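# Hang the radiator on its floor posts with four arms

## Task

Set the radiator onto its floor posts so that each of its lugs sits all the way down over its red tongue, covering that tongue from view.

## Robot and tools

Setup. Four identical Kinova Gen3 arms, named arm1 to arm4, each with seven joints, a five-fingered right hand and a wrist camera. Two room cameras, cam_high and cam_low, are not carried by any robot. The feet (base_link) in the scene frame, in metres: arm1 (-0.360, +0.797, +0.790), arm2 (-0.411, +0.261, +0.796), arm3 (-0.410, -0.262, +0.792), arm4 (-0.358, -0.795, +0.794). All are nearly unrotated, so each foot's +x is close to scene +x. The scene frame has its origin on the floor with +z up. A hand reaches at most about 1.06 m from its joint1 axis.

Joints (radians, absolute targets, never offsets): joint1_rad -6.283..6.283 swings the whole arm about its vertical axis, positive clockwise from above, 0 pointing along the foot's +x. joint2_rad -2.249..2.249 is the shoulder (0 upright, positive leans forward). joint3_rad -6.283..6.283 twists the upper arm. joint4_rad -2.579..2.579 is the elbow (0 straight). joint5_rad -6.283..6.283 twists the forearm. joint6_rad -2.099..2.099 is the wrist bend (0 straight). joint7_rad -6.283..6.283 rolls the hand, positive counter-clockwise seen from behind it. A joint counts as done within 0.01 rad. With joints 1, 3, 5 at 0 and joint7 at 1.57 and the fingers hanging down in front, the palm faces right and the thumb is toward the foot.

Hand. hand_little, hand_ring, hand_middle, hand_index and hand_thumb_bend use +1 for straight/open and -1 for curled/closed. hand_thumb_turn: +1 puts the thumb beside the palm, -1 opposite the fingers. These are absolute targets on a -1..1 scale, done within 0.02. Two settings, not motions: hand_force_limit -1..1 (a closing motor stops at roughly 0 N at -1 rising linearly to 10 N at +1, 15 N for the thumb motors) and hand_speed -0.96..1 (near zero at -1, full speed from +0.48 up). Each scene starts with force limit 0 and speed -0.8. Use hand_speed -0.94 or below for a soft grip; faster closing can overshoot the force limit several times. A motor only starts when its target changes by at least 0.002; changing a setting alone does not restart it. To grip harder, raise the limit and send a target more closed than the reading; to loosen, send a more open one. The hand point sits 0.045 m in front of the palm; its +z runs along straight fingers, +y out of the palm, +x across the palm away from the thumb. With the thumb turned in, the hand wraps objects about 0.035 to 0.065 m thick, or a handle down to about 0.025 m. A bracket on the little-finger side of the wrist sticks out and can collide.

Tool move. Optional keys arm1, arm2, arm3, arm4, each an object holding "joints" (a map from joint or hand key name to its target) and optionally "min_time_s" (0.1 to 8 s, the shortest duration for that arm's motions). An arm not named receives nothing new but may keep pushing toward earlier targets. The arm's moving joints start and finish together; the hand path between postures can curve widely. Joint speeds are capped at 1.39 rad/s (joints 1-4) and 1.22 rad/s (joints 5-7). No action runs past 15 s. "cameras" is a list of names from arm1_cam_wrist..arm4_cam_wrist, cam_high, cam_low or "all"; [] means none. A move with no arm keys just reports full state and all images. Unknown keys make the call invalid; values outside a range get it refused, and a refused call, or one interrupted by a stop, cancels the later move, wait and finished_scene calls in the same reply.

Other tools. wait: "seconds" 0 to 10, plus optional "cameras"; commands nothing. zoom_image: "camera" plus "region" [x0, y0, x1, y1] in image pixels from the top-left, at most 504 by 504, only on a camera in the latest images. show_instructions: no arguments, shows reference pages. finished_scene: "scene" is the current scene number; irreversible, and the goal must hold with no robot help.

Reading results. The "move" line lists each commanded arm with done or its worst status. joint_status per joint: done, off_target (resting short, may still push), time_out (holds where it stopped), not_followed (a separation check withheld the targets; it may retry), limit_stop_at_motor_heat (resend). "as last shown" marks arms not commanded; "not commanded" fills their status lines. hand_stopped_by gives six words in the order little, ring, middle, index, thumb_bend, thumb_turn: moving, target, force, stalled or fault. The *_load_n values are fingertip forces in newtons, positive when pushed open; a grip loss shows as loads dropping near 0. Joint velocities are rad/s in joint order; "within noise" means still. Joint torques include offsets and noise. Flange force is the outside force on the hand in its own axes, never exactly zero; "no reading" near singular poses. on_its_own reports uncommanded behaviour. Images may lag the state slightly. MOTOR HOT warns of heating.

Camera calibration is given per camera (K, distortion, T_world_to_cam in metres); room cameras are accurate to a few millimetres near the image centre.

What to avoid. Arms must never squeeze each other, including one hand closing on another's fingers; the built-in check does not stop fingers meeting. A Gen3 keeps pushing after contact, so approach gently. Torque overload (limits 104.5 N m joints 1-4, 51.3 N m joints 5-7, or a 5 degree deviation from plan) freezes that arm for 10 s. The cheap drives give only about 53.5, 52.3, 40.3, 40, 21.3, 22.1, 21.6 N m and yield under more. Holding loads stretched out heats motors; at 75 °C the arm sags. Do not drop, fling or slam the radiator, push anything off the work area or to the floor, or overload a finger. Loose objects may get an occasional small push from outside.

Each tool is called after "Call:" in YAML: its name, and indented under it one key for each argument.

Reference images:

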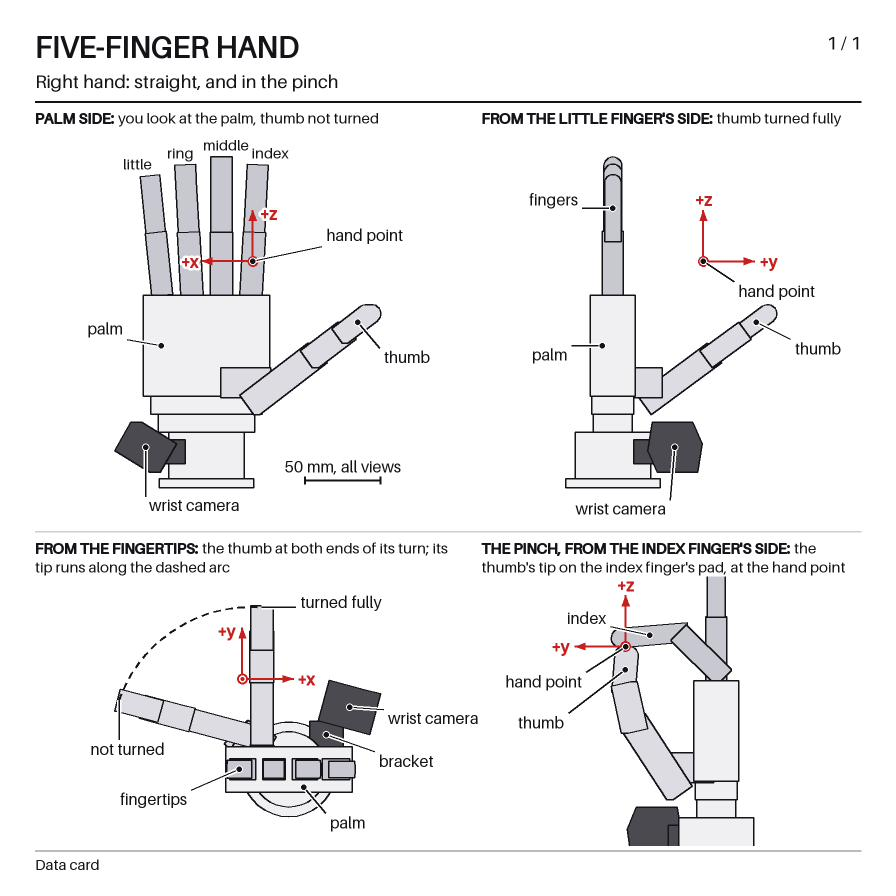

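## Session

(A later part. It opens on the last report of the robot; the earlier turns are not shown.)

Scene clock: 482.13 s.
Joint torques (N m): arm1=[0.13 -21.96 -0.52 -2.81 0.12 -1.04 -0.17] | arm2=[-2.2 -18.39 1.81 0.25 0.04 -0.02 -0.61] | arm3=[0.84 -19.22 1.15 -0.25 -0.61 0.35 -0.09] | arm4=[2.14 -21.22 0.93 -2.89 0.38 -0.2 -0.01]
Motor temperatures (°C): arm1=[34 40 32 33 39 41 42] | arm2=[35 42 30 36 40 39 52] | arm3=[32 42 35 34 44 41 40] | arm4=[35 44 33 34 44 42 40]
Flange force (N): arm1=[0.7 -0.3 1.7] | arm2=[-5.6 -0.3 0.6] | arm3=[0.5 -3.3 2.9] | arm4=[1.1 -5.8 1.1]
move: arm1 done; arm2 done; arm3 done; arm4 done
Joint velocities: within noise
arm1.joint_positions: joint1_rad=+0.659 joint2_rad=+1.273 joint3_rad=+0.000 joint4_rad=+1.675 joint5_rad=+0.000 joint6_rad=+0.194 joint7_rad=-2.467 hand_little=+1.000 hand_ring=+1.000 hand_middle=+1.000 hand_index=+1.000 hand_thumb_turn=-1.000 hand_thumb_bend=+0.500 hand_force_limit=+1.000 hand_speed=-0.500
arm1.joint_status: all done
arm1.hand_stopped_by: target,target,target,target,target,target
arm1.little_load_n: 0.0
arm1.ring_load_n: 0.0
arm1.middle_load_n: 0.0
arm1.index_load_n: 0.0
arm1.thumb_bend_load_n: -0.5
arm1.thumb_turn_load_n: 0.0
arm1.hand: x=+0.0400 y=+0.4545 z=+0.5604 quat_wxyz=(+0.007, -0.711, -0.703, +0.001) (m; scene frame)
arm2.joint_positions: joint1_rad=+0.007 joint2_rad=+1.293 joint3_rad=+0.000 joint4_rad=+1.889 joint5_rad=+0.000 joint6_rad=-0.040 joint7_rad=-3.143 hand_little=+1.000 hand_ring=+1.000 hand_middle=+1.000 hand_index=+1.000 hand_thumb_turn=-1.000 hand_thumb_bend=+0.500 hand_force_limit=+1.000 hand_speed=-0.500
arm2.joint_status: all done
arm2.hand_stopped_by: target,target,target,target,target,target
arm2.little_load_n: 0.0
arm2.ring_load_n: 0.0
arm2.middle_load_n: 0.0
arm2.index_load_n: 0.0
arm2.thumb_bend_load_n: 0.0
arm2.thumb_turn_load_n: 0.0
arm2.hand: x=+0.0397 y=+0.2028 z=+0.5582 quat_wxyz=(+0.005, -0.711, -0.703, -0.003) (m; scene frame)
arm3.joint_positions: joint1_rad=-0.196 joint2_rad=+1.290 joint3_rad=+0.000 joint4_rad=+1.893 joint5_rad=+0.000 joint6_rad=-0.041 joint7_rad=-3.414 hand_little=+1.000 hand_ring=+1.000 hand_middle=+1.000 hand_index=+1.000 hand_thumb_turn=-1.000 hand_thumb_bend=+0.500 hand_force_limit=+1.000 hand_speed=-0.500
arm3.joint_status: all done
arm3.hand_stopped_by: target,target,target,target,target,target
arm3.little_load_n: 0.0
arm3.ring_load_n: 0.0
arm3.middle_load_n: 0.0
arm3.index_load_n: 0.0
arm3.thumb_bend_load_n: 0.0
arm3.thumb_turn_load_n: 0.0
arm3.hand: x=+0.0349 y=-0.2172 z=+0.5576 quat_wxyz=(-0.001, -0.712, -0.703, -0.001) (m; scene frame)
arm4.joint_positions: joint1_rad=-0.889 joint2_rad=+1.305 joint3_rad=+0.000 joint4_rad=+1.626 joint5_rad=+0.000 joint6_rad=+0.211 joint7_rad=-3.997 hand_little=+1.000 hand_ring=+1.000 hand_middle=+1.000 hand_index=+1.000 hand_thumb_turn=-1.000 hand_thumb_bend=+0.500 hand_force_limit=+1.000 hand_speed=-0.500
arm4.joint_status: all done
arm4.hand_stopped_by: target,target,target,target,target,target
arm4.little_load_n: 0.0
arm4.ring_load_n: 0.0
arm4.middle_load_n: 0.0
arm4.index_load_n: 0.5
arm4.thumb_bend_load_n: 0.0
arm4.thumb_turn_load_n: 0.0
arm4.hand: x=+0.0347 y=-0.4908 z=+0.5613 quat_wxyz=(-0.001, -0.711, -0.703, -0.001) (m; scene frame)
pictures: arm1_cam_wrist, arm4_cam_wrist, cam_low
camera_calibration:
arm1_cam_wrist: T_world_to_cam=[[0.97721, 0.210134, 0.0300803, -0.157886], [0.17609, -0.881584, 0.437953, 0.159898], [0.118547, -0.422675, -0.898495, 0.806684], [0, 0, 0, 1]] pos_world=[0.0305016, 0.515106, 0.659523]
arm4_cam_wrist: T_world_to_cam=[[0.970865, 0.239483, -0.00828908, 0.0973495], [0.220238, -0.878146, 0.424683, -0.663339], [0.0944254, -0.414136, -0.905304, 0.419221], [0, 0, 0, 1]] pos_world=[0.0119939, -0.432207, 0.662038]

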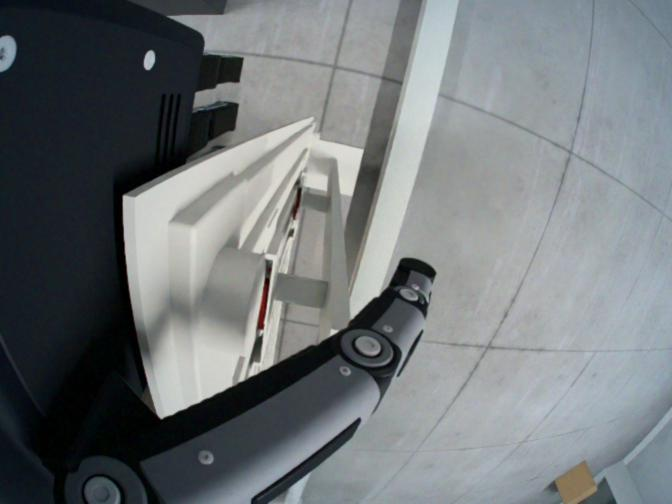

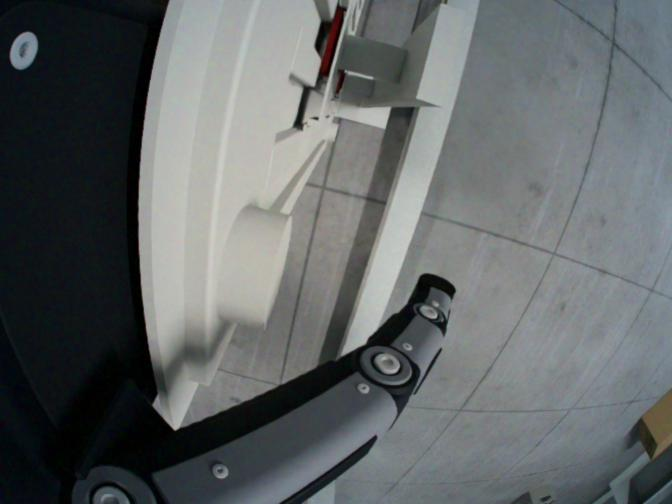

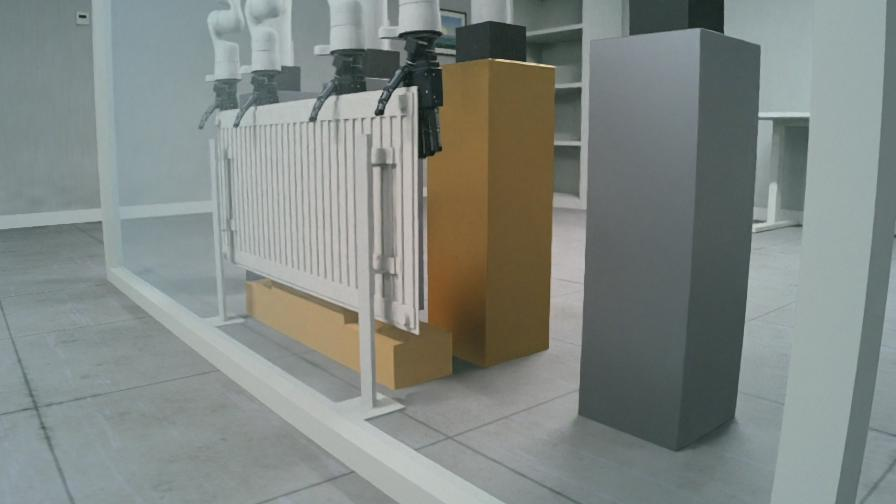

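Call:
move:
  arm1: {"joints":{"joint2_rad":1.0419,"joint4_rad":1.7774,"joint6_rad":0.3223},"min_time_s":4}
  arm2: {"joints":{"joint2_rad":1.0318,"joint4_rad":2.0114,"joint6_rad":0.0984},"min_time_s":4}
  arm3: {"joints":{"joint2_rad":1.0269,"joint4_rad":2.0152,"joint6_rad":0.0994},"min_time_s":4}
  arm4: {"joints":{"joint2_rad":1.0764,"joint4_rad":1.7368,"joint6_rad":0.3285},"min_time_s":4}
  cameras: ["cam_low","arm1_cam_wrist","arm4_cam_wrist"]

Call:
zoom_image:
  camera: "arm1_cam_wrist"
  region: [200, 80, 500, 400]

Call:
zoom_image:
  camera: "arm4_cam_wrist"
  region: [200, 0, 500, 300]

Scene clock: 487.40 s.
Joint torques (N m): arm1=[0.89 -19.09 0.24 -1.42 0.23 0 -0.17] | arm2=[-2.23 -18.16 1.8 -1.37 0.06 -0.33 -0.58] | arm3=[0.8 -18.42 1.12 -1.94 -0.62 0.33 -0.11] | arm4=[1.47 -19.41 0.03 -2.75 0.33 0.28 0.04]
Motor temperatures (°C): arm1=[34 40 32 33 39 41 42] | arm2=[35 42 30 36 40 39 52] | arm3=[32 42 35 34 44 41 40] | arm4=[35 44 33 34 44 42 40]
Flange force (N): arm1=[-1.0 4.0 0.2] | arm2=[-6.3 -0.7 1.4] | arm3=[0.2 -4.5 3.5] | arm4=[1.6 -3.6 0.8]
move: arm1 done; arm2 done; arm3 done; arm4 done
Joint velocities: within noise
arm1.joint_positions: joint1_rad=+0.659 joint2_rad=+1.042 joint3_rad=+0.000 joint4_rad=+1.777 joint5_rad=+0.000 joint6_rad=+0.322 joint7_rad=-2.467 hand_little=+1.000 hand_ring=+1.000 hand_middle=+1.000 hand_index=+1.000 hand_thumb_turn=-1.000 hand_thumb_bend=+0.500 hand_force_limit=+1.000 hand_speed=-0.500
arm1.joint_status: all done
arm1.hand_stopped_by: target,target,target,target,target,target
arm1.little_load_n: -0.5
arm1.ring_load_n: 0.0
arm1.middle_load_n: 0.0
arm1.index_load_n: 0.0
arm1.thumb_bend_load_n: 0.0
arm1.thumb_turn_load_n: 0.0
arm1.hand: x=+0.0411 y=+0.4537 z=+0.6593 quat_wxyz=(+0.007, -0.711, -0.703, +0.001) (m; scene frame)
arm2.joint_positions: joint1_rad=+0.007 joint2_rad=+1.032 joint3_rad=+0.000 joint4_rad=+2.011 joint5_rad=+0.000 joint6_rad=+0.098 joint7_rad=-3.143 hand_little=+1.000 hand_ring=+1.000 hand_middle=+1.000 hand_index=+1.000 hand_thumb_turn=-1.000 hand_thumb_bend=+0.500 hand_force_limit=+1.000 hand_speed=-0.500
arm2.joint_status: all done
arm2.hand_stopped_by: target,target,target,target,target,target
arm2.little_load_n: 0.0
arm2.ring_load_n: 0.0
arm2.middle_load_n: 0.0
arm2.index_load_n: 0.0
arm2.thumb_bend_load_n: 0.0
arm2.thumb_turn_load_n: 0.0
arm2.hand: x=+0.0399 y=+0.2016 z=+0.6600 quat_wxyz=(+0.005, -0.711, -0.703, -0.003) (m; scene frame)
arm3.joint_positions: joint1_rad=-0.196 joint2_rad=+1.027 joint3_rad=+0.000 joint4_rad=+2.015 joint5_rad=+0.000 joint6_rad=+0.099 joint7_rad=-3.414 hand_little=+1.000 hand_ring=+1.000 hand_middle=+1.000 hand_index=+1.000 hand_thumb_turn=-1.000 hand_thumb_bend=+0.500 hand_force_limit=+1.000 hand_speed=-0.500
arm3.joint_status: all done
arm3.hand_stopped_by: target,target,target,target,target,target
arm3.little_load_n: 0.0
arm3.ring_load_n: 0.0
arm3.middle_load_n: 0.0
arm3.index_load_n: 0.0
arm3.thumb_bend_load_n: 0.0
arm3.thumb_turn_load_n: 0.0
arm3.hand: x=+0.0347 y=-0.2171 z=+0.6602 quat_wxyz=(-0.001, -0.712, -0.703, -0.001) (m; scene frame)
arm4.joint_positions: joint1_rad=-0.889 joint2_rad=+1.076 joint3_rad=+0.000 joint4_rad=+1.737 joint5_rad=+0.000 joint6_rad=+0.329 joint7_rad=-3.997 hand_little=+1.000 hand_ring=+1.000 hand_middle=+1.000 hand_index=+1.000 hand_thumb_turn=-1.000 hand_thumb_bend=+0.500 hand_force_limit=+1.000 hand_speed=-0.500
arm4.joint_status: all done
arm4.hand_stopped_by: target,target,target,target,target,target
arm4.little_load_n: 0.0
arm4.ring_load_n: 0.0
arm4.middle_load_n: 0.0
arm4.index_load_n: 0.0
arm4.thumb_bend_load_n: 0.0
arm4.thumb_turn_load_n: 0.0
arm4.hand: x=+0.0345 y=-0.4909 z=+0.6602 quat_wxyz=(-0.001, -0.711, -0.703, -0.001) (m; scene frame)
pictures: arm1_cam_wrist, arm4_cam_wrist, cam_low
camera_calibration:
arm1_cam_wrist: T_world_to_cam=[[0.97721, 0.210134, 0.0300803, -0.161649], [0.17609, -0.881584, 0.437953, 0.115615], [0.118547, -0.422675, -0.898495, 0.895046], [0, 0, 0, 1]] pos_world=[0.0315016, 0.514206, 0.758423]
arm4_cam_wrist: T_world_to_cam=[[0.970871, 0.239455, -0.00841076, 0.0985405], [0.220253, -0.878095, 0.42478, -0.705326], [0.0943302, -0.414259, -0.905258, 0.508697], [0, 0, 0, 1]] pos_world=[0.0116942, -0.432206, 0.760939]

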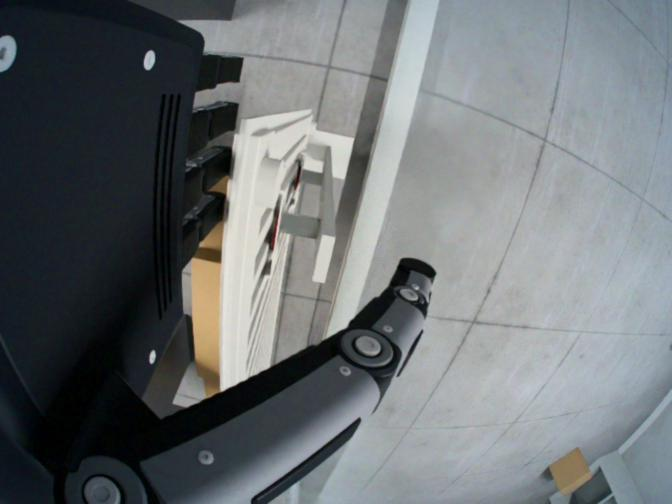

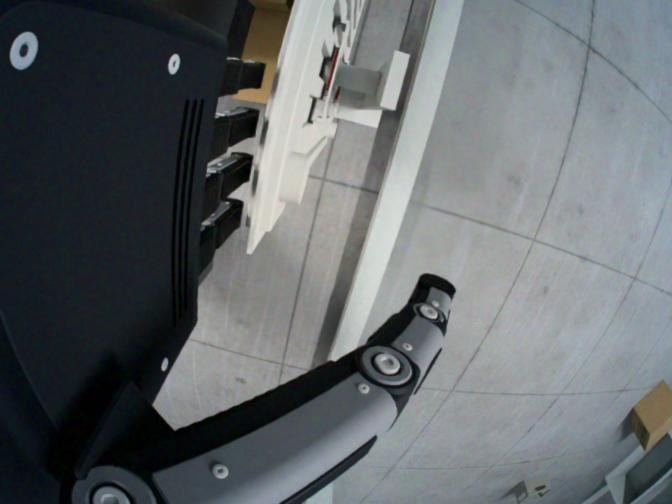

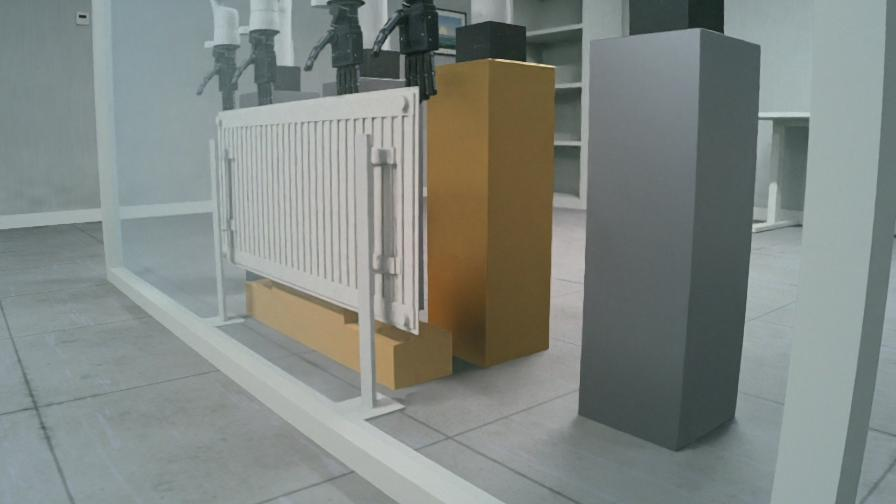

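Scaled by 1.575 from the camera's 672x504 image, which has a finer 960x720 frame.

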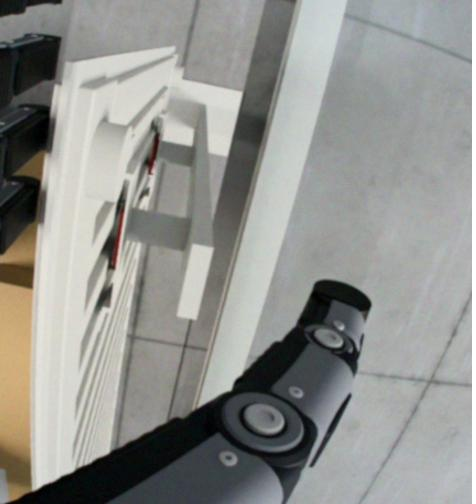

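Scaled by 1.680 from the camera's 672x504 image, which has a finer 960x720 frame.

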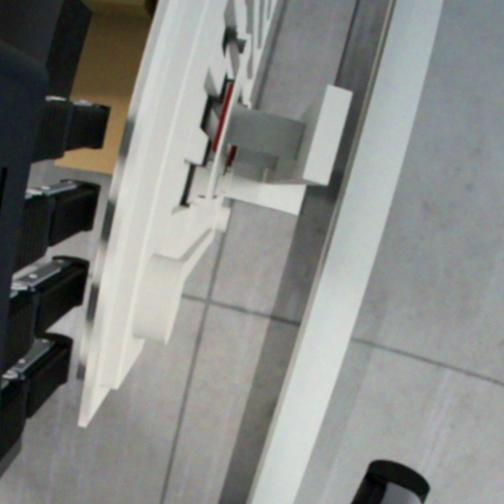

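Call:
finished_scene:
  scene: 1

The scene is finished: the task was done.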